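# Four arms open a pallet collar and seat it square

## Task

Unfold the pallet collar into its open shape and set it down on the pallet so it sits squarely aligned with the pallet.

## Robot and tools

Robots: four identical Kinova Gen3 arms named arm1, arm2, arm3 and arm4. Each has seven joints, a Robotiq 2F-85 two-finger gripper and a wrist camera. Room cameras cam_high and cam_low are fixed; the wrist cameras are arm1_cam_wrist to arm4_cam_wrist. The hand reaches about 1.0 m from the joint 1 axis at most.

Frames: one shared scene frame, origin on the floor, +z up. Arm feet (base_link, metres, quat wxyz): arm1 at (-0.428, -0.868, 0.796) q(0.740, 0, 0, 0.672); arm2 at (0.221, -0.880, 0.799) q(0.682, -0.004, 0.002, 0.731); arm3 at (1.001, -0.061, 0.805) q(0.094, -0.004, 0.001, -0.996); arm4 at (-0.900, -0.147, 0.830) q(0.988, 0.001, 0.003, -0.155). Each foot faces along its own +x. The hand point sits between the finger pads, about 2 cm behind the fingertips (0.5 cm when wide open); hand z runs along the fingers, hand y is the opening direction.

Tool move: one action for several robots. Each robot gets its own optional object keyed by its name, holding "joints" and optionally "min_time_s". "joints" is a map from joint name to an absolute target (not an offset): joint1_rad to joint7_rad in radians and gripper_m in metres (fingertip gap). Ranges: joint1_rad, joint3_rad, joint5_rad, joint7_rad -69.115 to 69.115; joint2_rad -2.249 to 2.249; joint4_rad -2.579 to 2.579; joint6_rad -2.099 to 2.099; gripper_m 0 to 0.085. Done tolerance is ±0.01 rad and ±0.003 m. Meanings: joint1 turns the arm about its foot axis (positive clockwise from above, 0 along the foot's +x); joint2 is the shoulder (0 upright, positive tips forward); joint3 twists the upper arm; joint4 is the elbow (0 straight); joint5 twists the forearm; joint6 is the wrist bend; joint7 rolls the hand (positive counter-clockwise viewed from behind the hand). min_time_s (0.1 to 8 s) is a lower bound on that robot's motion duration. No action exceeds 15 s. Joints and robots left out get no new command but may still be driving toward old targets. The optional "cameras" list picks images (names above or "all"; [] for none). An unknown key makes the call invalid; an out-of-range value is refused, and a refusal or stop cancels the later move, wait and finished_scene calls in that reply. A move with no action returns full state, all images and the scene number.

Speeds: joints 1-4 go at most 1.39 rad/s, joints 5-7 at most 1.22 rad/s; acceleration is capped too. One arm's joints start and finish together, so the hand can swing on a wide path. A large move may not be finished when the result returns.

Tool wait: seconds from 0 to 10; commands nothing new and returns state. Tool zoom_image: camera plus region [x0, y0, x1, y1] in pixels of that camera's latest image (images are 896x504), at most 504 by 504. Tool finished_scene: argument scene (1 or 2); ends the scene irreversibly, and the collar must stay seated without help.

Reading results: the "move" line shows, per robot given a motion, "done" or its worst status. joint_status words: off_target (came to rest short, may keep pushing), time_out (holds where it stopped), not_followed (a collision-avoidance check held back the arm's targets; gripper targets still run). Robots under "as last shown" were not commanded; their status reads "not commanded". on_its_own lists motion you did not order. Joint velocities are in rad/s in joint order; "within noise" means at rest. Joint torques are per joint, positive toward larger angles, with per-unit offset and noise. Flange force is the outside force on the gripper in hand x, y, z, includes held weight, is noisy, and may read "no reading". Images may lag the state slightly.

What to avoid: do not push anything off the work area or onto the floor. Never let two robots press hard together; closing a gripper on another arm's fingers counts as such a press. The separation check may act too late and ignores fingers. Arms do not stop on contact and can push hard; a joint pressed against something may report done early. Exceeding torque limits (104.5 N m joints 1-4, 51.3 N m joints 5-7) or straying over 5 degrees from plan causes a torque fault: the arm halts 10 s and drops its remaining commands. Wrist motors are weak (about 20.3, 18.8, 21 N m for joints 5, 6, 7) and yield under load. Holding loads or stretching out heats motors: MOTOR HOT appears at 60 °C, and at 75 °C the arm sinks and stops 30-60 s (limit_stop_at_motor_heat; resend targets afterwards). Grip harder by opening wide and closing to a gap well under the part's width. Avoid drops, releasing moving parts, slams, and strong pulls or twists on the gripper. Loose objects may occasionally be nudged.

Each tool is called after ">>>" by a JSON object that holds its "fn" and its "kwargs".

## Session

>>> {"fn": "move", "kwargs": {"cameras": ["all"]}}

>>> {"fn": "zoom_image", "kwargs": {"camera": "cam_high", "region": [360, 160, 530, 370]}}

>>> {"fn": "zoom_image", "kwargs": {"camera": "cam_low", "region": [220, 160, 720, 440]}}

Scene clock: 0.00 s.
Joint torques (N m): no reading
Motor temperatures (°C): arm1=[35 32 32 37 37 42 39] | arm2=[33 39 34 34 41 40 40] | arm3=[36 39 30 35 38 40 40] | arm4=[36 39 31 34 36 35 46]
Flange force (N): no reading
Joint velocities: within noise
arm1.joint_positions: joint1_rad=+0.109 joint2_rad=-0.427 joint3_rad=-0.050 joint4_rad=+1.472 joint5_rad=-0.070 joint6_rad=+1.961 joint7_rad=+1.887 gripper_m=+0.085
arm1.joint_status: not commanded
arm1.hand: x=-0.4065 y=-0.7305 z=+1.3129 quat_wxyz=(-0.046, +0.769, -0.636, -0.053) (m; scene frame)
arm2.joint_positions: joint1_rad=+0.236 joint2_rad=-0.364 joint3_rad=-0.126 joint4_rad=+1.609 joint5_rad=-0.064 joint6_rad=+1.971 joint7_rad=+1.939 gripper_m=+0.085
arm2.joint_status: not commanded
arm2.hand: x=+0.2239 y=-0.7523 z=+1.2662 quat_wxyz=(+0.039, +0.816, -0.577, +0.019) (m; scene frame)
arm3.joint_positions: joint1_rad=-0.169 joint2_rad=-0.363 joint3_rad=-0.074 joint4_rad=+1.527 joint5_rad=-0.005 joint6_rad=+1.959 joint7_rad=+1.022 gripper_m=+0.085
arm3.joint_status: not commanded
arm3.hand: x=+0.8660 y=-0.1050 z=+1.2969 quat_wxyz=(+0.006, -0.998, +0.060, +0.017) (m; scene frame)
arm4.joint_positions: joint1_rad=-0.484 joint2_rad=-0.358 joint3_rad=-0.055 joint4_rad=+1.573 joint5_rad=-0.060 joint6_rad=+2.007 joint7_rad=+1.671 gripper_m=+0.085
arm4.joint_status: not commanded
arm4.hand: x=-0.7779 y=-0.1252 z=+1.3078 quat_wxyz=(+0.044, +0.173, -0.984, -0.017) (m; scene frame)
pictures: arm1_cam_wrist, arm2_cam_wrist, arm3_cam_wrist, arm4_cam_wrist, cam_high, cam_low

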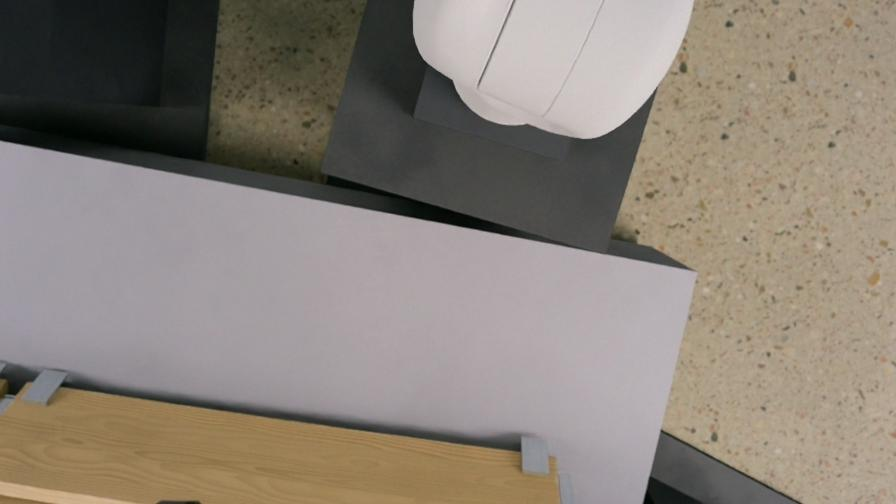

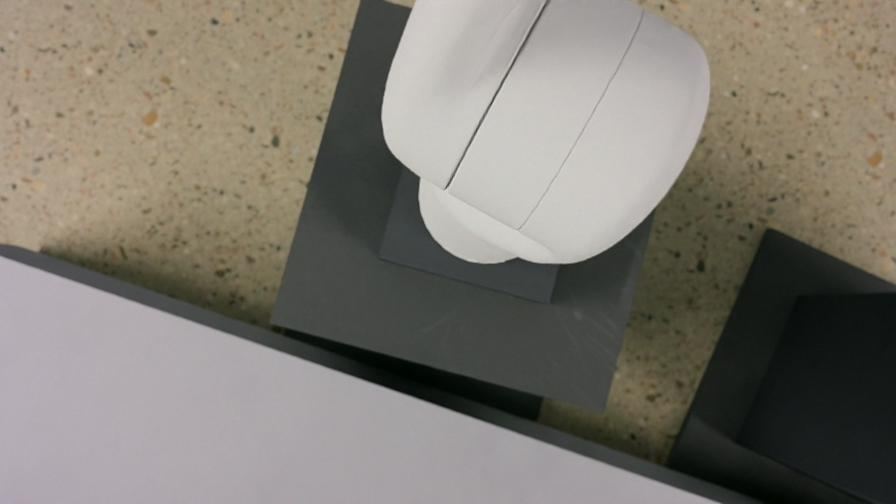

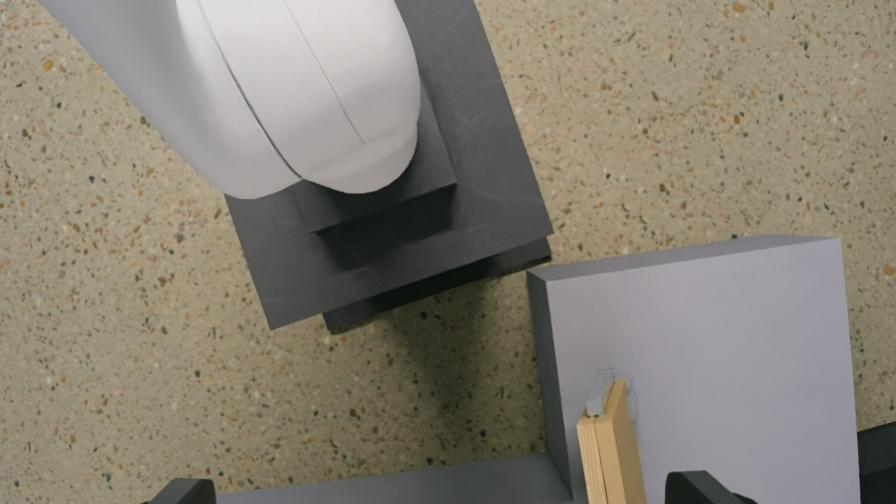

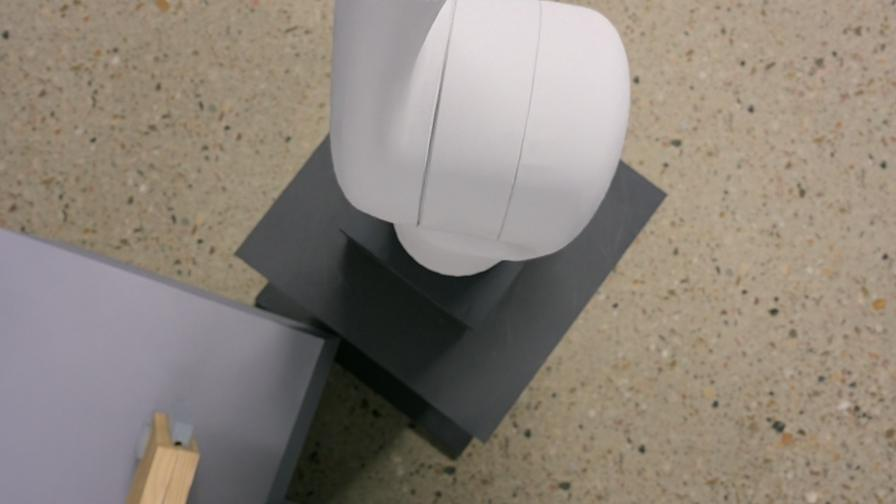

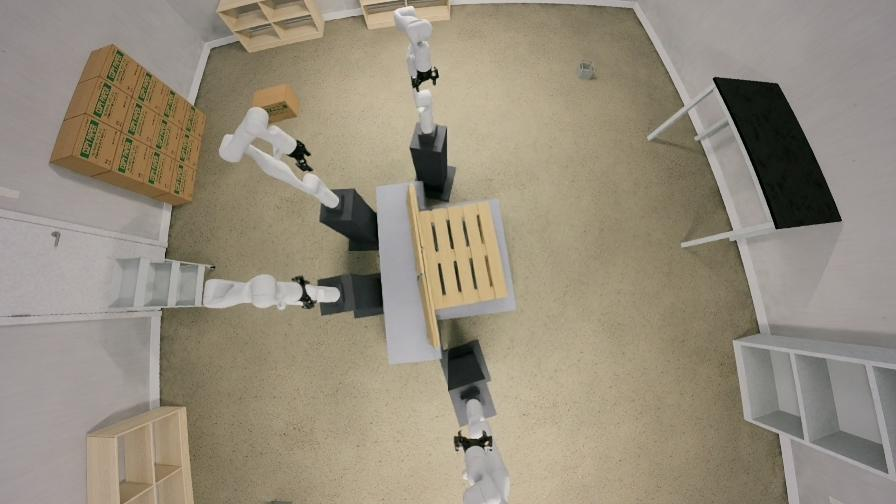

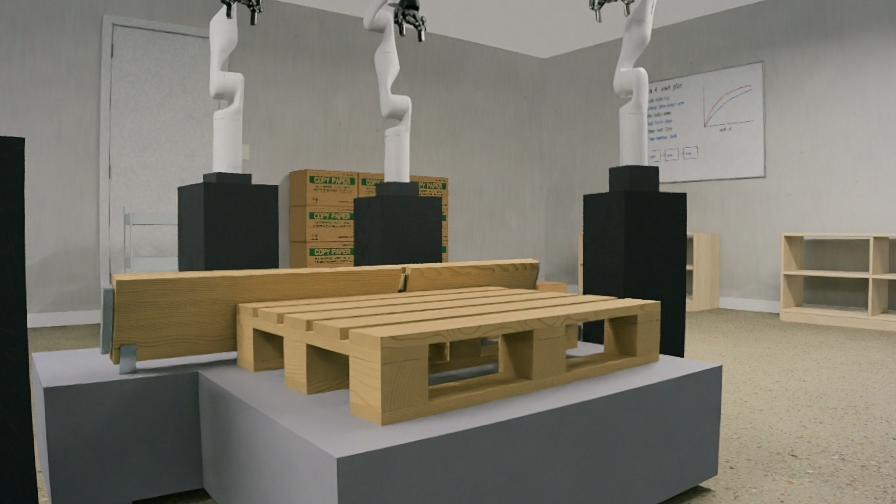

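Scaled by 2.400 from the camera's 896x504 image, which has a finer 1280x720 frame.

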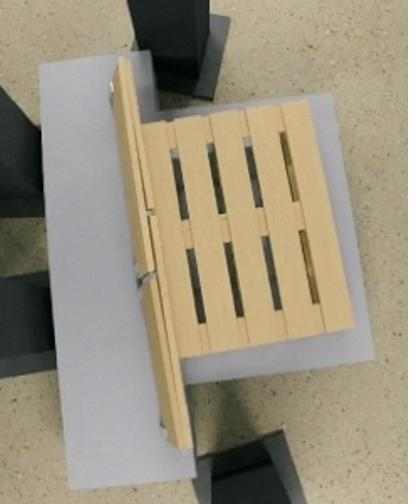

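Scaled by 1.008 from the camera's 896x504 image, which has a finer 1280x720 frame.

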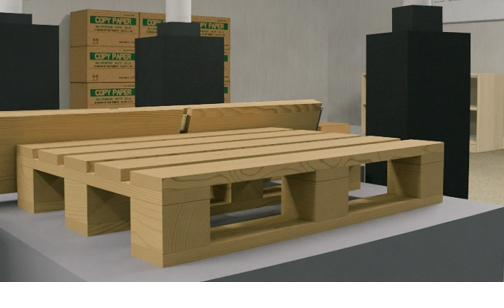

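>>> {"fn": "zoom_image", "kwargs": {"camera": "arm3_cam_wrist", "region": [540, 340, 700, 504]}}

>>> {"fn": "zoom_image", "kwargs": {"camera": "arm4_cam_wrist", "region": [90, 380, 240, 504]}}

>>> {"fn": "zoom_image", "kwargs": {"camera": "cam_low", "region": [90, 240, 250, 390]}}

>>> {"fn": "zoom_image", "kwargs": {"camera": "cam_low", "region": [340, 240, 600, 320]}}

Scaled by 3.073 from the camera's 896x504 image, which has a finer 1280x720 frame.

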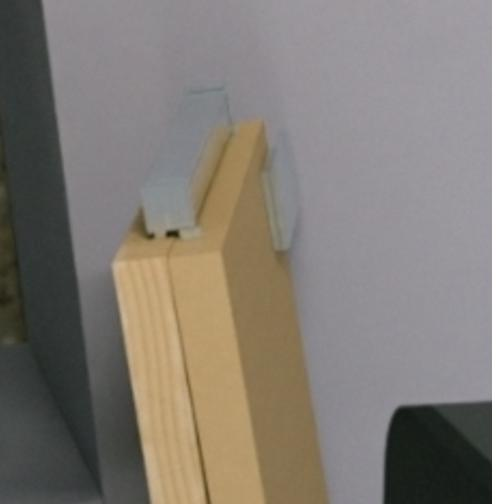

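Scaled by 3.360 from the camera's 896x504 image, which has a finer 1280x720 frame.

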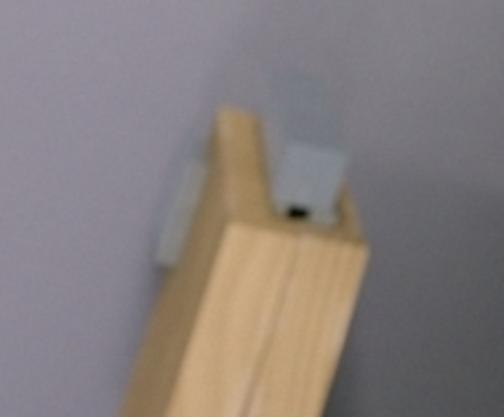

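Scaled by 3.150 from the camera's 896x504 image, which has a finer 1280x720 frame.

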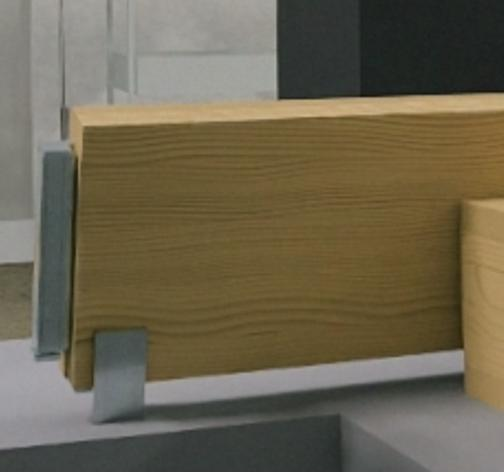

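Scaled by 1.938 from the camera's 896x504 image, which has a finer 1280x720 frame.

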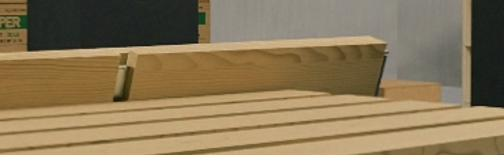

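>>> {"fn": "move", "kwargs": {"arm1": {"joints": {"joint1_rad": -0.0406, "joint2_rad": 0.5237, "joint3_rad": 0, "joint4_rad": 1.8879, "joint5_rad": 0, "joint6_rad": 0.7300, "joint7_rad": 1.6266}, "min_time_s": 2.5}, "arm2": {"joints": {"joint1_rad": -0.1786, "joint2_rad": 0.6108, "joint3_rad": 0, "joint4_rad": 1.7242, "joint5_rad": 0, "joint6_rad": 0.8067, "joint7_rad": 1.3230}, "min_time_s": 2.5}, "arm3": {"joints": {"joint1_rad": -0.3129, "joint2_rad": 0.6778, "joint3_rad": 0, "joint4_rad": 1.6102, "joint5_rad": 0, "joint6_rad": 0.8537, "joint7_rad": 1.0700}, "min_time_s": 2.5}, "cameras": ["arm1_cam_wrist", "arm2_cam_wrist", "arm3_cam_wrist"]}}

Scene clock: 22.67 s.
Joint torques (N m): arm1=[-0.02 -16.21 -0.91 -5.57 -0.1 0 0.28] | arm2=[0.22 -18.99 0.4 -6.98 0.36 0.18 -0.28] | arm3=[-0.79 -17.81 1.89 -6.75 0.54 0.44 0.42] | arm4=[0.6 -2.12 0.07 -10.44 -0.13 0.31 -0.18]
Motor temperatures (°C): arm1=[35 31 32 37 37 42 39] | arm2=[33 39 34 34 41 40 40] | arm3=[36 38 30 35 38 40 40] | arm4=[36 38 31 34 36 35 46]
Flange force (N): arm1=[-1.7 0.5 0.0] | arm2=[0.6 -0.2 3.0] | arm3=[2.6 -2.4 -1.2] | arm4=[-0.1 -0.8 7.7]
move: arm1 done; arm2 done; arm3 done
Joint velocities: within noise
arm1.joint_positions: joint1_rad=-0.041 joint2_rad=+0.524 joint3_rad=+0.000 joint4_rad=+1.888 joint5_rad=+0.000 joint6_rad=+0.730 joint7_rad=+1.627 gripper_m=+0.085
arm1.joint_status: all done
arm1.hand: x=-0.3800 y=-0.4496 z=+0.8992 quat_wxyz=(+0.000, +0.707, -0.707, +0.000) (m; scene frame)
arm2.joint_positions: joint1_rad=-0.179 joint2_rad=+0.611 joint3_rad=+0.000 joint4_rad=+1.724 joint5_rad=+0.000 joint6_rad=+0.807 joint7_rad=+1.323 gripper_m=+0.085
arm2.joint_status: all done
arm2.hand: x=+0.1303 y=-0.4189 z=+0.8958 quat_wxyz=(+0.001, +0.707, -0.707, +0.004) (m; scene frame)
arm3.joint_positions: joint1_rad=-0.313 joint2_rad=+0.678 joint3_rad=+0.000 joint4_rad=+1.610 joint5_rad=+0.000 joint6_rad=+0.854 joint7_rad=+1.070 gripper_m=+0.085
arm3.joint_status: all done
arm3.hand: x=+0.5506 y=-0.2802 z=+0.9026 quat_wxyz=(+0.001, -1.000, +0.000, +0.004) (m; scene frame)
arm4: as last shown
pictures: arm1_cam_wrist, arm2_cam_wrist, arm3_cam_wrist

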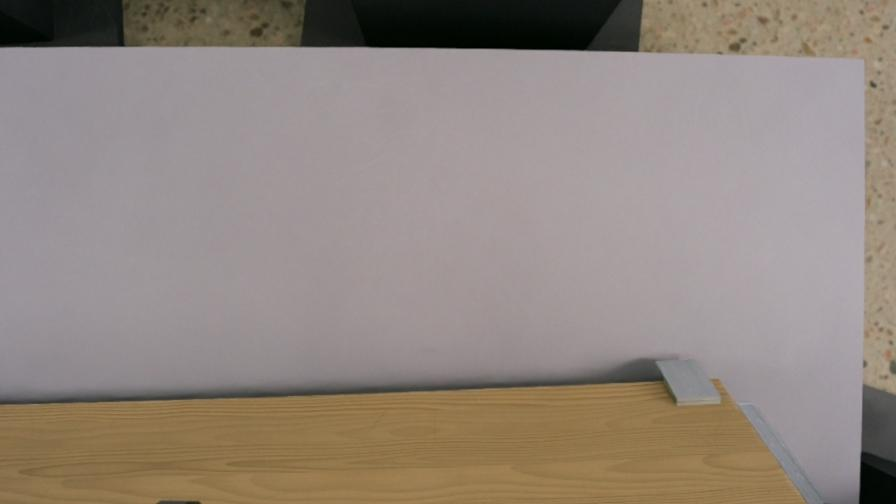

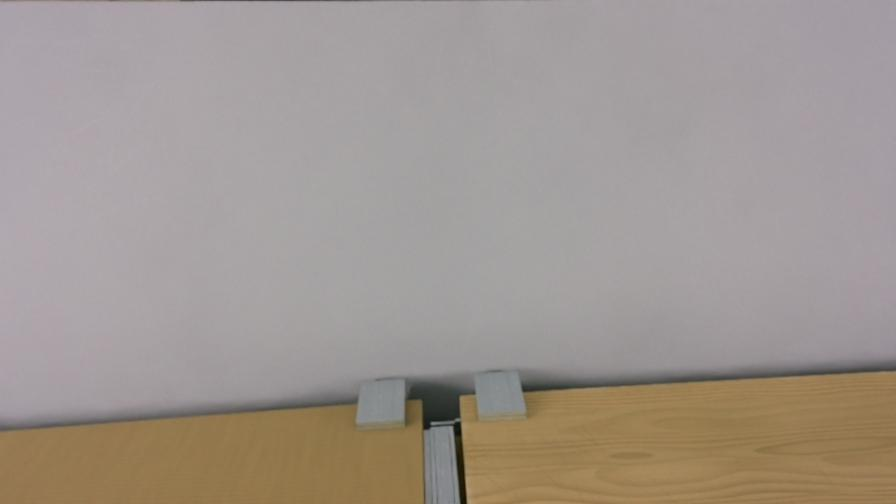

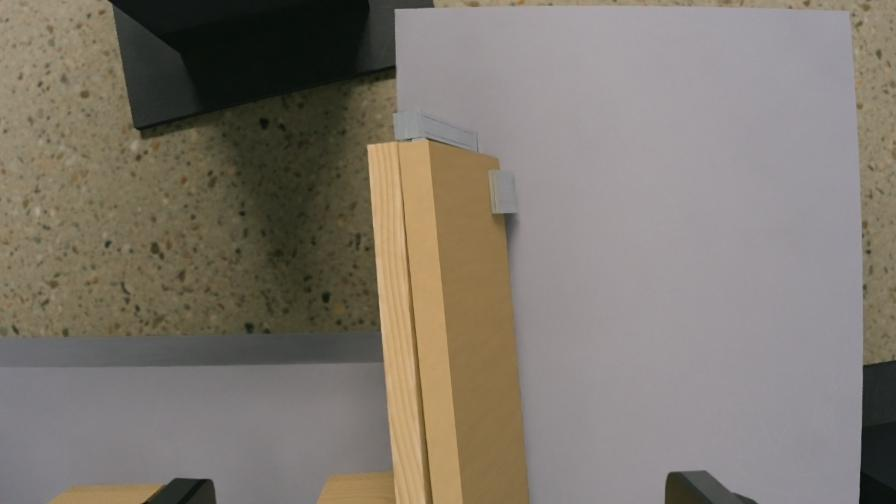

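>>> {"fn": "move", "kwargs": {"arm1": {"joints": {"joint1_rad": -0.0530, "joint2_rad": 0.7373, "joint4_rad": 1.4486, "joint6_rad": 0.9557, "joint7_rad": 1.6142}, "min_time_s": 1.5}, "arm2": {"joints": {"joint1_rad": -0.2582, "joint2_rad": 0.8776, "joint4_rad": 1.1611, "joint6_rad": 1.1029, "joint7_rad": 1.2434}, "min_time_s": 1.5}, "cameras": ["arm1_cam_wrist", "arm2_cam_wrist"]}}

Scene clock: 26.73 s.
Joint torques (N m): arm1=[-0.06 -21.17 -0.82 -7 -0.09 -0.08 0.28] | arm2=[0.27 -24.76 0.52 -8.63 0.33 0.12 -0.25] | arm3=[-0.9 -17.8 1.97 -6.8 0.57 0.47 0.38] | arm4=[0.59 -2.16 0.08 -10.48 -0.13 0.29 -0.17]
Motor temperatures (°C): arm1=[35 31 32 37 37 42 39] | arm2=[33 39 34 34 41 40 40] | arm3=[36 38 30 35 38 40 40] | arm4=[36 38 31 34 36 35 46]
Flange force (N): arm1=[-2.2 0.3 0.0] | arm2=[0.6 -0.1 2.9] | arm3=[2.7 -2.8 -1.1] | arm4=[-0.1 -0.8 7.8]
move: arm1 done; arm2 done
Joint velocities: within noise
arm1.joint_positions: joint1_rad=-0.053 joint2_rad=+0.737 joint3_rad=+0.000 joint4_rad=+1.449 joint5_rad=+0.000 joint6_rad=+0.956 joint7_rad=+1.614 gripper_m=+0.085
arm1.joint_status: all done
arm1.hand: x=-0.3800 y=-0.3296 z=+0.8991 quat_wxyz=(+0.000, +0.707, -0.707, +0.000) (m; scene frame)
arm2.joint_positions: joint1_rad=-0.258 joint2_rad=+0.878 joint3_rad=+0.000 joint4_rad=+1.161 joint5_rad=+0.000 joint6_rad=+1.103 joint7_rad=+1.243 gripper_m=+0.085
arm2.joint_status: all done
arm2.hand: x=+0.0503 y=-0.2989 z=+0.8944 quat_wxyz=(+0.001, +0.707, -0.707, +0.004) (m; scene frame)
arm3, arm4: as last shown
pictures: arm1_cam_wrist, arm2_cam_wrist

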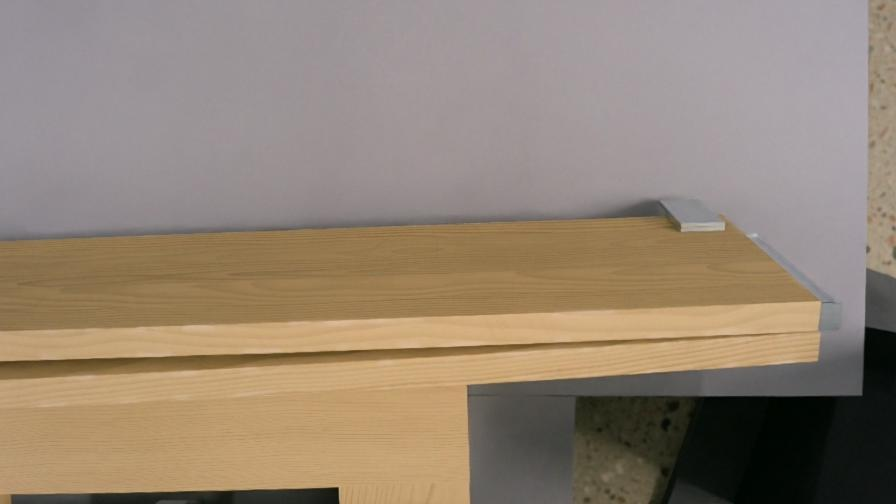

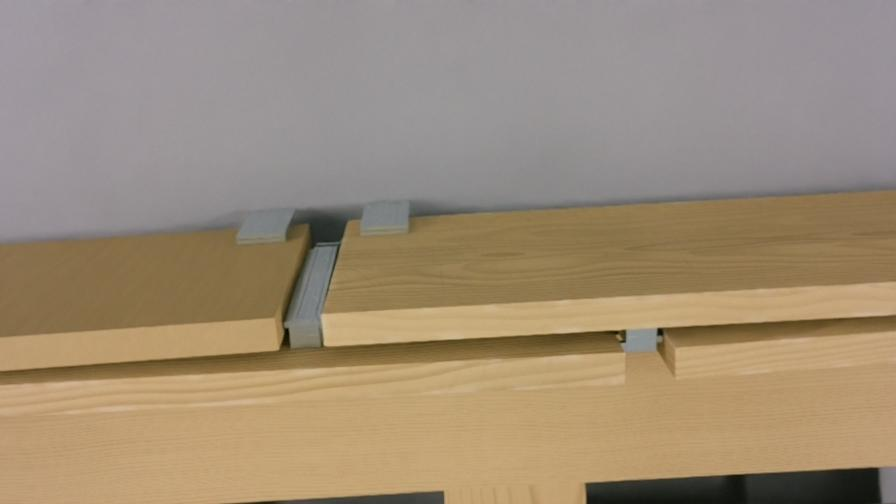

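>>> {"fn": "move", "kwargs": {"arm2": {"joints": {"joint1_rad": -0.2656, "joint2_rad": 1.1257, "joint4_rad": 1.2848, "joint6_rad": 0.7311, "joint7_rad": 2.8594, "gripper_m": 0.045}, "min_time_s": 2.5}, "cameras": ["arm2_cam_wrist", "cam_low"]}}

Scene clock: 50.83 s.
Joint torques (N m): arm1=[-0.02 -21.04 -0.79 -6.92 -0.08 -0.12 0.25] | arm2=[0.2 -25.37 0.59 -6.47 0.39 0.13 -0.28] | arm3=[-0.73 -17.75 1.81 -6.8 0.58 0.5 0.35] | arm4=[0.59 -2.13 0.11 -10.48 -0.14 0.31 -0.15]
Motor temperatures (°C): arm1=[35 32 32 38 37 42 39] | arm2=[33 39 34 34 41 40 40] | arm3=[36 38 30 35 38 40 40] | arm4=[36 37 31 34 36 35 46]
Flange force (N): arm1=[-2.4 0.3 -0.3] | arm2=[0.1 0.7 2.8] | arm3=[3.0 -2.6 -1.1] | arm4=[-0.1 -0.6 7.8]
move: arm2 done
Joint velocities: within noise
arm1, arm3, arm4: as last shown
arm2.joint_positions: joint1_rad=-0.266 joint2_rad=+1.126 joint3_rad=+0.000 joint4_rad=+1.285 joint5_rad=+0.000 joint6_rad=+0.731 joint7_rad=+2.859 gripper_m=+0.045
arm2.joint_status: all done
arm2.hand: x=+0.0515 y=-0.3153 z=+0.7146 quat_wxyz=(+0.004, +1.000, +0.026, +0.002) (m; scene frame)
pictures: arm2_cam_wrist, cam_low

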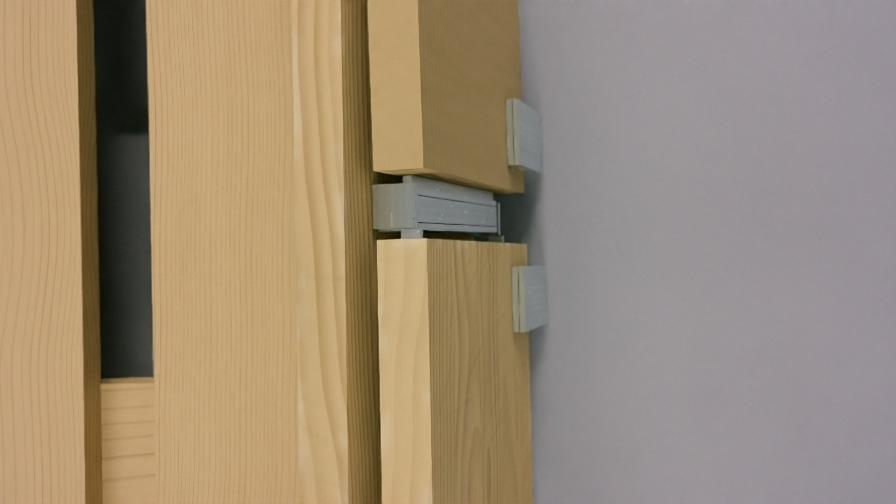

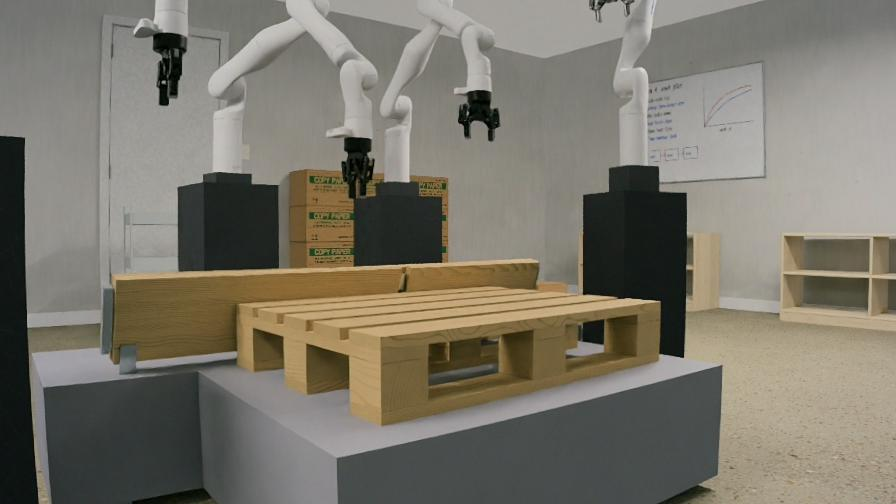

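>>> {"fn": "move", "kwargs": {"arm2": {"joints": {"joint1_rad": -0.2609, "joint2_rad": 1.4544, "joint4_rad": 1.0718, "joint6_rad": 0.6154, "joint7_rad": 2.8791, "gripper_m": 0.036}, "min_time_s": 2.5}, "cameras": ["arm2_cam_wrist"]}}

Scene clock: 62.90 s.
Joint torques (N m): arm1=[-0.05 -21.11 -0.82 -6.99 -0.08 -0.06 0.25] | arm2=[0.22 -26.34 0.63 -5.65 0.4 0.14 -0.27] | arm3=[-0.83 -17.8 1.88 -6.74 0.54 0.44 0.4] | arm4=[0.59 -2.13 0.11 -10.46 -0.15 0.33 -0.15]
Motor temperatures (°C): arm1=[35 32 32 38 37 42 39] | arm2=[33 39 34 34 41 40 40] | arm3=[36 38 30 35 38 40 40] | arm4=[36 37 31 34 36 35 46]
Flange force (N): arm1=[-2.1 0.3 0.0] | arm2=[0.1 1.2 2.4] | arm3=[2.5 -2.5 -1.2] | arm4=[-0.2 -0.7 7.8]
move: arm2 done
Joint velocities: within noise
arm1, arm3, arm4: as last shown
arm2.joint_positions: joint1_rad=-0.261 joint2_rad=+1.454 joint3_rad=+0.000 joint4_rad=+1.072 joint5_rad=+0.000 joint6_rad=+0.615 joint7_rad=+2.879 gripper_m=+0.036
arm2.joint_status: all done
arm2.hand: x=+0.0517 y=-0.3066 z=+0.5596 quat_wxyz=(+0.004, +0.999, +0.034, +0.002) (m; scene frame)
pictures: arm2_cam_wrist

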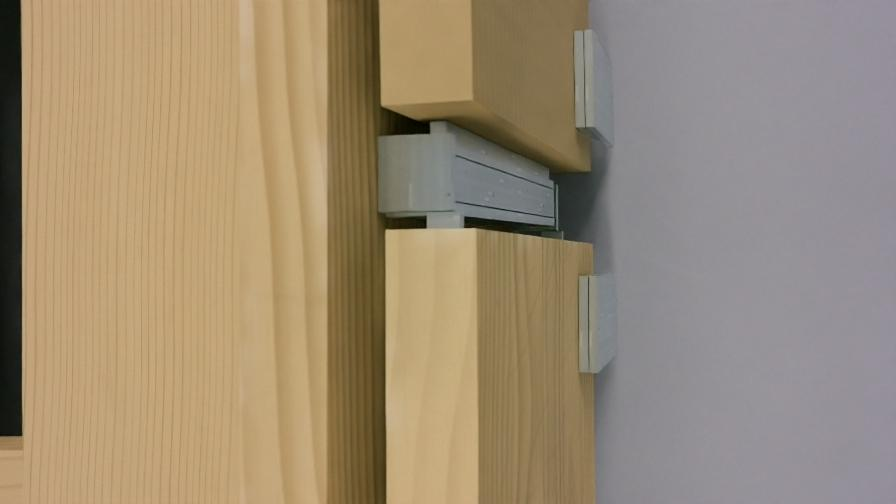

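>>> {"fn": "move", "kwargs": {"arm2": {"joints": {"joint2_rad": 1.5221, "joint4_rad": 1.0133, "joint6_rad": 0.6062, "gripper_m": 0.031}, "min_time_s": 1.5}, "cameras": ["arm2_cam_wrist", "arm1_cam_wrist", "cam_low"]}}

Scene clock: 68.30 s.
Joint torques (N m): arm1=[-0.13 -21.14 -0.79 -7.04 -0.13 -0.08 0.31] | arm2=[0.18 -24.41 0.68 -6.83 0.43 -1.33 -0.22] | arm3=[-0.81 -17.77 1.87 -6.63 0.61 0.43 0.34] | arm4=[0.6 -2.13 0.09 -10.51 -0.14 0.33 -0.16]
Motor temperatures (°C): arm1=[35 32 32 38 37 42 39] | arm2=[33 39 34 34 41 40 40] | arm3=[36 38 30 35 38 40 40] | arm4=[36 37 31 34 36 35 46]
Flange force (N): arm1=[-2.0 0.3 0.0] | arm2=[1.1 5.4 -5.1] | arm3=[2.1 -2.4 -1.4] | arm4=[-0.1 -0.7 8.0]
move: arm2 done
Joint velocities: within noise
arm1, arm3, arm4: as last shown
arm2.joint_positions: joint1_rad=-0.261 joint2_rad=+1.522 joint3_rad=+0.000 joint4_rad=+1.013 joint5_rad=+0.000 joint6_rad=+0.606 joint7_rad=+2.879 gripper_m=+0.031
arm2.joint_status: all done
arm2.hand: x=+0.0518 y=-0.3069 z=+0.5295 quat_wxyz=(+0.004, +0.999, +0.034, +0.002) (m; scene frame)
pictures: arm1_cam_wrist, arm2_cam_wrist, cam_low

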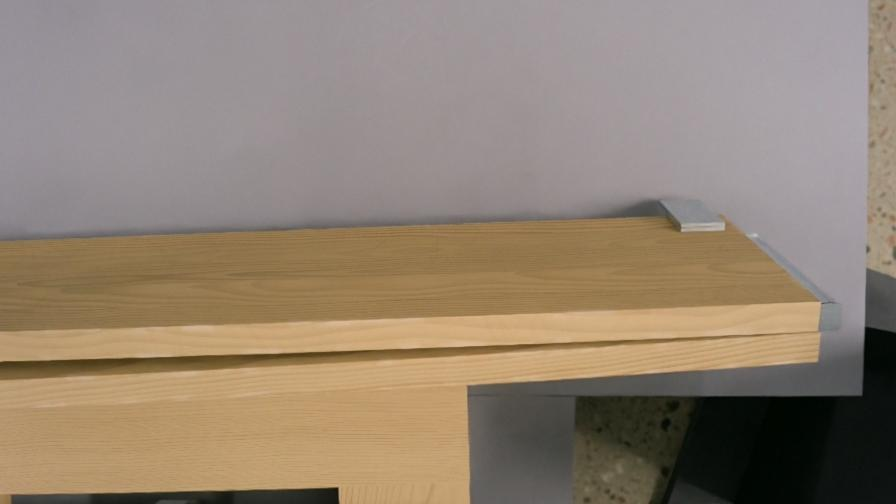

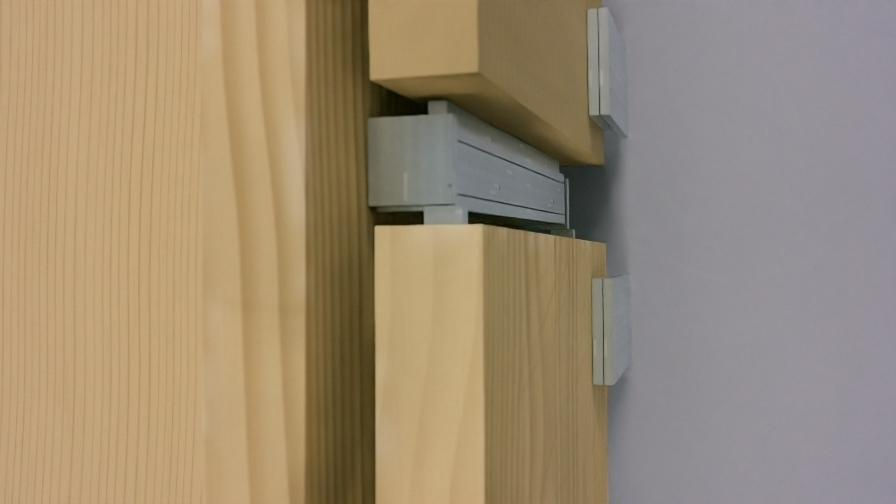

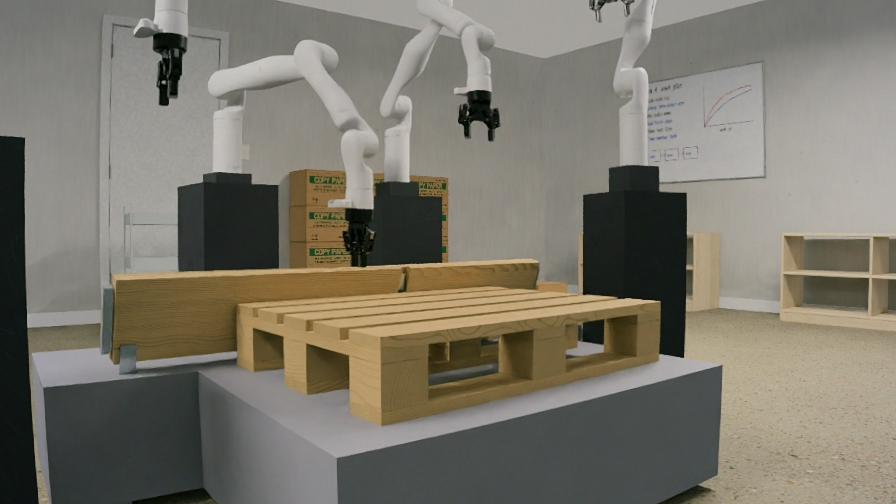

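>>> {"fn": "move", "kwargs": {"arm2": {"joints": {"joint2_rad": 1.5106, "joint4_rad": 1.0237, "joint6_rad": 0.6073, "gripper_m": 0.0275}, "min_time_s": 0.8}, "cameras": []}}

>>> {"fn": "move", "kwargs": {"arm2": {"joints": {"joint2_rad": 1.5314, "joint4_rad": 1.0046, "joint6_rad": 0.6056}, "min_time_s": 1.2}, "cameras": ["arm2_cam_wrist"]}}

Scene clock: 73.50 s.
Joint torques (N m): arm1=[-0.07 -21.17 -0.79 -6.99 -0.05 -0.1 0.26] | arm2=[0.17 -26.35 0.65 -5.58 0.38 0.14 -0.27] | arm3=[-0.87 -17.78 1.88 -6.79 0.56 0.48 0.39] | arm4=[0.58 -2.14 0.07 -10.45 -0.15 0.32 -0.14]
Motor temperatures (°C): arm1=[35 32 32 38 37 42 39] | arm2=[33 40 34 34 41 40 40] | arm3=[36 38 30 35 38 40 40] | arm4=[36 37 31 34 36 35 46]
Flange force (N): arm1=[-2.3 0.3 0.0] | arm2=[0.2 1.2 2.3] | arm3=[2.8 -2.7 -1.1] | arm4=[-0.2 -0.7 7.8]
move: arm2 done
Joint velocities: within noise
arm1, arm3, arm4: as last shown
arm2.joint_positions: joint1_rad=-0.261 joint2_rad=+1.511 joint3_rad=+0.000 joint4_rad=+1.024 joint5_rad=+0.000 joint6_rad=+0.607 joint7_rad=+2.879 gripper_m=+0.027
arm2.joint_status: all done
arm2.hand: x=+0.0518 y=-0.3068 z=+0.5346 quat_wxyz=(+0.004, +0.999, +0.034, +0.002) (m; scene frame)
pictures: none
No camera images: "cameras" was empty.

Scene clock: 75.00 s.
Joint torques (N m): arm1=[-0.03 -21.07 -0.82 -6.89 -0.1 -0.08 0.27] | arm2=[-0.56 3.51 -0.78 -0.59 0.17 -2.39 -0.19] | arm3=[-0.85 -17.74 1.9 -6.78 0.5 0.42 0.48] | arm4=[0.55 -2.16 0.08 -10.49 -0.17 0.33 -0.18]
Motor temperatures (°C): arm1=[35 32 32 38 37 42 39] | arm2=[33 40 34 34 41 40 40] | arm3=[36 38 30 35 38 40 40] | arm4=[36 37 31 34 36 35 46]
Flange force (N): arm1=[-2.4 0.4 -0.2] | arm2=[3.8 12.3 -56.4] | arm3=[2.8 -2.6 -1.3] | arm4=[-0.2 -0.9 7.9]
move: arm2 done
Joint velocities: within noise
arm1, arm3, arm4: as last shown
arm2.joint_positions: joint1_rad=-0.261 joint2_rad=+1.531 joint3_rad=+0.000 joint4_rad=+1.004 joint5_rad=+0.000 joint6_rad=+0.605 joint7_rad=+2.879 gripper_m=+0.027
arm2.joint_status: all done
arm2.hand: x=+0.0518 y=-0.3068 z=+0.5255 quat_wxyz=(+0.004, +0.999, +0.034, +0.002) (m; scene frame)
pictures: arm2_cam_wrist

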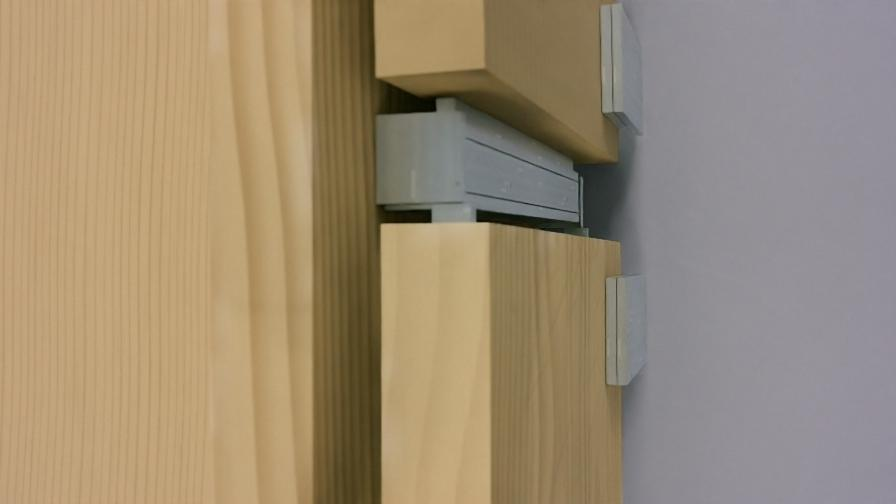

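>>> {"fn": "move", "kwargs": {"arm2": {"joints": {"joint2_rad": 1.5106, "joint4_rad": 1.0237, "joint6_rad": 0.6073}, "min_time_s": 0.8}, "cameras": ["arm2_cam_wrist"]}}

Scene clock: 76.60 s.
Joint torques (N m): arm1=[-0.03 -21.11 -0.73 -6.93 -0.12 -0.08 0.23] | arm2=[0.23 -26.42 0.68 -5.59 0.38 0.1 -0.27] | arm3=[-0.8 -17.81 1.86 -6.81 0.59 0.49 0.42] | arm4=[0.59 -2.13 0.08 -10.43 -0.16 0.32 -0.17]
Motor temperatures (°C): arm1=[35 32 32 38 37 42 39] | arm2=[33 40 34 34 41 40 40] | arm3=[36 38 30 35 38 40 40] | arm4=[36 37 31 34 36 35 46]
Flange force (N): arm1=[-2.3 0.3 -0.1] | arm2=[0.1 1.0 2.5] | arm3=[2.9 -2.6 -1.0] | arm4=[-0.2 -0.8 7.7]
move: arm2 done
Joint velocities: within noise
arm1, arm3: as last shown
arm2.joint_positions: joint1_rad=-0.261 joint2_rad=+1.511 joint3_rad=+0.000 joint4_rad=+1.024 joint5_rad=+0.000 joint6_rad=+0.607 joint7_rad=+2.879 gripper_m=+0.027
arm2.joint_status: all done
arm2.hand: x=+0.0517 y=-0.3068 z=+0.5346 quat_wxyz=(+0.004, +0.999, +0.034, +0.002) (m; scene frame)
arm4.joint_positions: joint1_rad=-0.484 joint2_rad=-0.358 joint3_rad=-0.055 joint4_rad=+1.573 joint5_rad=-0.060 joint6_rad=+2.007 joint7_rad=+1.671 gripper_m=+0.085
arm4.joint_status: not commanded
arm4.hand: x=-0.7779 y=-0.1252 z=+1.3078 quat_wxyz=(+0.044, +0.173, -0.984, -0.017) (m; scene frame)
pictures: arm2_cam_wrist

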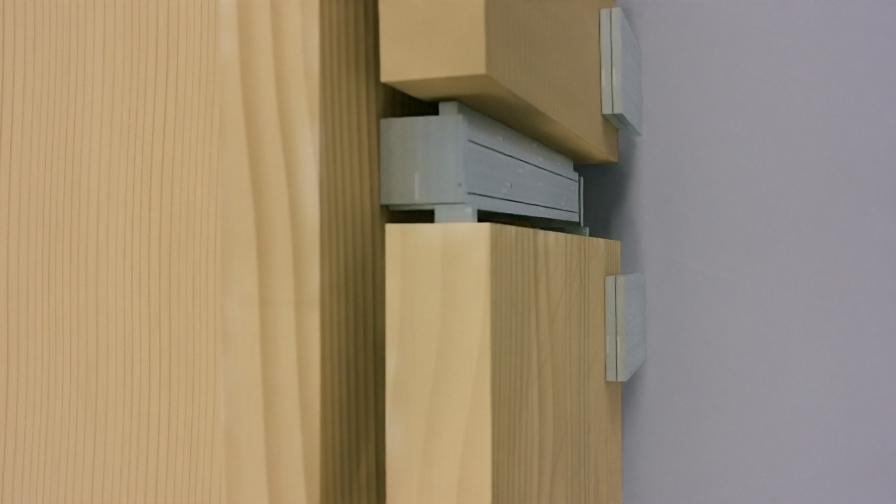

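>>> {"fn": "move", "kwargs": {"arm2": {"joints": {"joint2_rad": 1.4544, "joint4_rad": 1.0718, "joint6_rad": 0.6154, "gripper_m": 0.06}, "min_time_s": 1.0}, "cameras": ["arm2_cam_wrist"]}}

Scene clock: 79.90 s.
Joint torques (N m): arm1=[-0.07 -21.14 -0.83 -6.97 -0.08 -0.09 0.21] | arm2=[0.2 -26.4 0.67 -5.69 0.42 0.09 -0.28] | arm3=[-0.9 -17.8 1.93 -6.79 0.56 0.5 0.41] | arm4=[0.6 -2.18 0.08 -10.5 -0.16 0.33 -0.17]
Motor temperatures (°C): arm1=[35 32 32 38 37 42 39] | arm2=[33 40 34 34 41 40 40] | arm3=[36 38 30 35 38 40 40] | arm4=[36 37 31 34 36 35 46]
Flange force (N): arm1=[-2.3 0.2 -0.1] | arm2=[0.2 1.1 2.5] | arm3=[2.7 -2.8 -1.0] | arm4=[-0.2 -0.8 7.9]
move: arm2 done
Joint velocities: within noise
arm1, arm4: as last shown
arm2.joint_positions: joint1_rad=-0.261 joint2_rad=+1.454 joint3_rad=+0.000 joint4_rad=+1.072 joint5_rad=+0.000 joint6_rad=+0.615 joint7_rad=+2.879 gripper_m=+0.060
arm2.joint_status: all done
arm2.hand: x=+0.0517 y=-0.3067 z=+0.5596 quat_wxyz=(+0.004, +0.999, +0.034, +0.002) (m; scene frame)
arm3.joint_positions: joint1_rad=-0.313 joint2_rad=+0.678 joint3_rad=+0.000 joint4_rad=+1.610 joint5_rad=+0.000 joint6_rad=+0.854 joint7_rad=+1.070 gripper_m=+0.085
arm3.joint_status: not commanded
arm3.hand: x=+0.5506 y=-0.2802 z=+0.9026 quat_wxyz=(+0.001, -1.000, +0.000, +0.004) (m; scene frame)
pictures: arm2_cam_wrist

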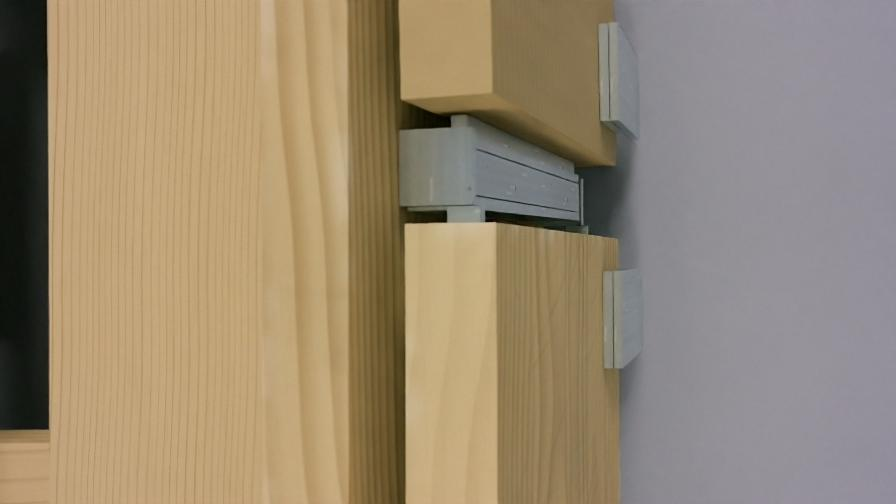

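>>> {"fn": "move", "kwargs": {"arm1": {"joints": {"joint1_rad": -0.2761, "joint2_rad": 1.2945, "joint4_rad": 1.4086, "joint6_rad": 0.4384, "joint7_rad": 3.0095, "gripper_m": 0.075}, "min_time_s": 3}, "arm3": {"joints": {"joint1_rad": -0.2923, "joint2_rad": 1.2698, "joint4_rad": 1.6096, "joint6_rad": 0.2622, "joint7_rad": 1.1769, "gripper_m": 0.075}, "min_time_s": 3}, "arm2": {"joints": {"joint2_rad": 1.1257, "joint4_rad": 1.2848, "joint6_rad": 0.7311}, "min_time_s": 3}, "cameras": ["arm1_cam_wrist", "arm2_cam_wrist", "arm3_cam_wrist", "cam_low"]}}

Scene clock: 96.47 s.
Joint torques (N m): arm1=[-0.06 -23.33 -0.61 -3.51 -0.11 -0.05 0.25] | arm2=[0.21 -25.41 0.6 -6.58 0.39 0.08 -0.25] | arm3=[-0.86 -20.14 2.12 -2.5 0.58 0.51 0.36] | arm4=[0.57 -2.13 0.09 -10.52 -0.14 0.32 -0.16]
Motor temperatures (°C): arm1=[35 33 32 38 37 42 39] | arm2=[33 41 34 34 41 40 40] | arm3=[36 38 30 35 38 40 40] | arm4=[36 37 31 34 36 35 46]
Flange force (N): arm1=[-0.7 -1.5 0.8] | arm2=[0.1 1.0 2.7] | arm3=[2.1 -2.4 -3.0] | arm4=[-0.1 -0.7 8.0]
move: arm1 done; arm2 done; arm3 done
Joint velocities: within noise
arm1.joint_positions: joint1_rad=-0.276 joint2_rad=+1.294 joint3_rad=+0.000 joint4_rad=+1.409 joint5_rad=+0.000 joint6_rad=+0.438 joint7_rad=+3.009 gripper_m=+0.075
arm1.joint_status: all done
arm1.hand: x=-0.4999 y=-0.3335 z=+0.5992 quat_wxyz=(+0.000, +1.000, +0.024, +0.000) (m; scene frame)
arm2.joint_positions: joint1_rad=-0.261 joint2_rad=+1.126 joint3_rad=+0.000 joint4_rad=+1.285 joint5_rad=+0.000 joint6_rad=+0.731 joint7_rad=+2.879 gripper_m=+0.060
arm2.joint_status: all done
arm2.hand: x=+0.0542 y=-0.3145 z=+0.7146 quat_wxyz=(+0.004, +0.999, +0.034, +0.002) (m; scene frame)
arm3.joint_positions: joint1_rad=-0.292 joint2_rad=+1.270 joint3_rad=+0.000 joint4_rad=+1.610 joint5_rad=+0.000 joint6_rad=+0.262 joint7_rad=+1.177 gripper_m=+0.075
arm3.joint_status: all done
arm3.hand: x=+0.5591 y=-0.2626 z=+0.6026 quat_wxyz=(+0.001, -0.999, -0.044, +0.004) (m; scene frame)
arm4: as last shown
pictures: arm1_cam_wrist, arm2_cam_wrist, arm3_cam_wrist, cam_low

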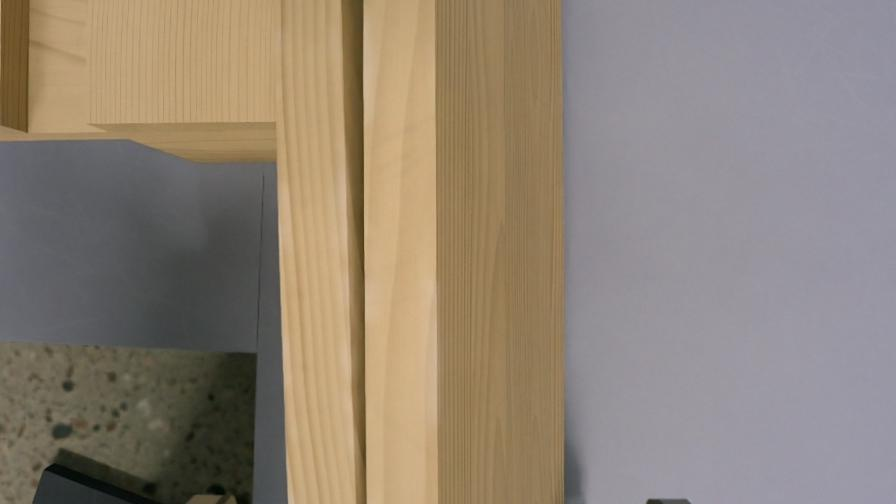

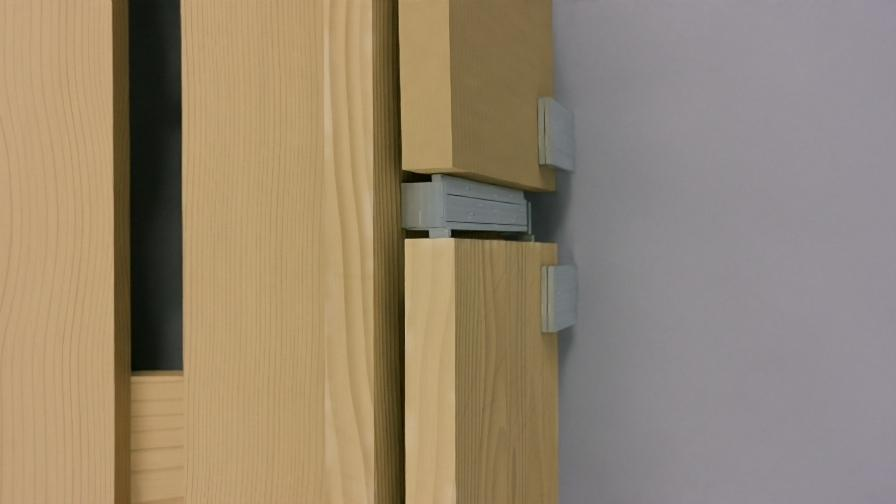

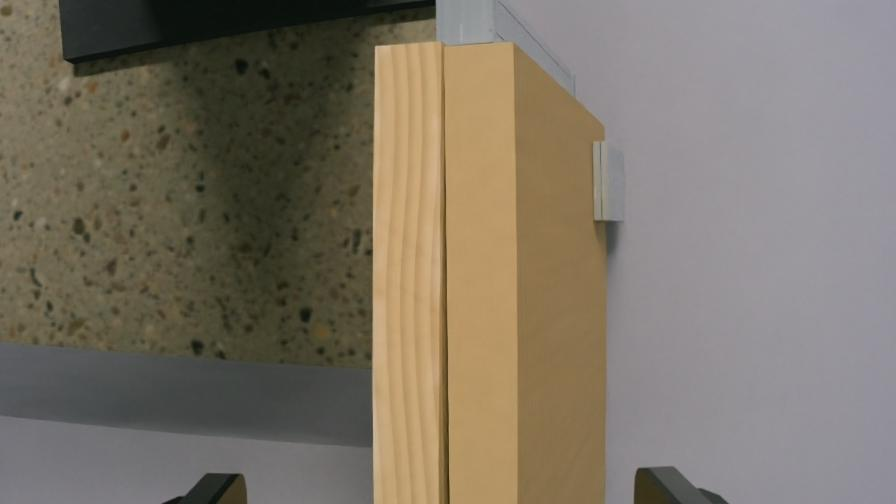

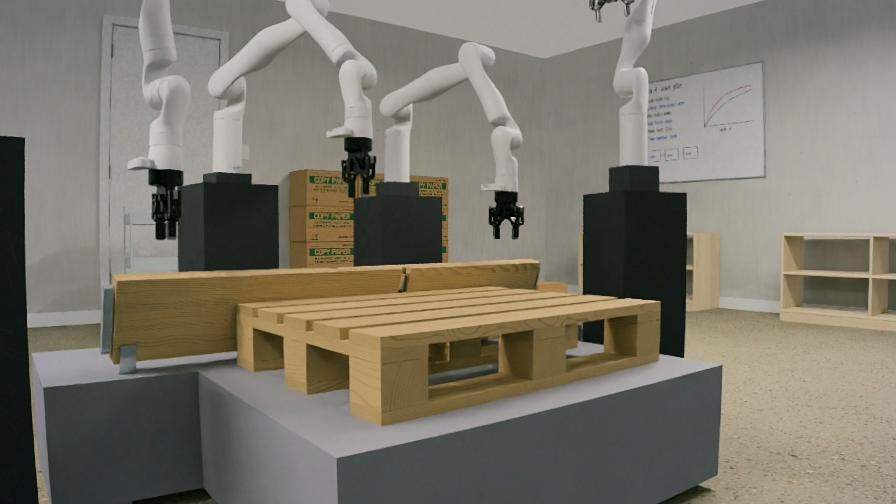

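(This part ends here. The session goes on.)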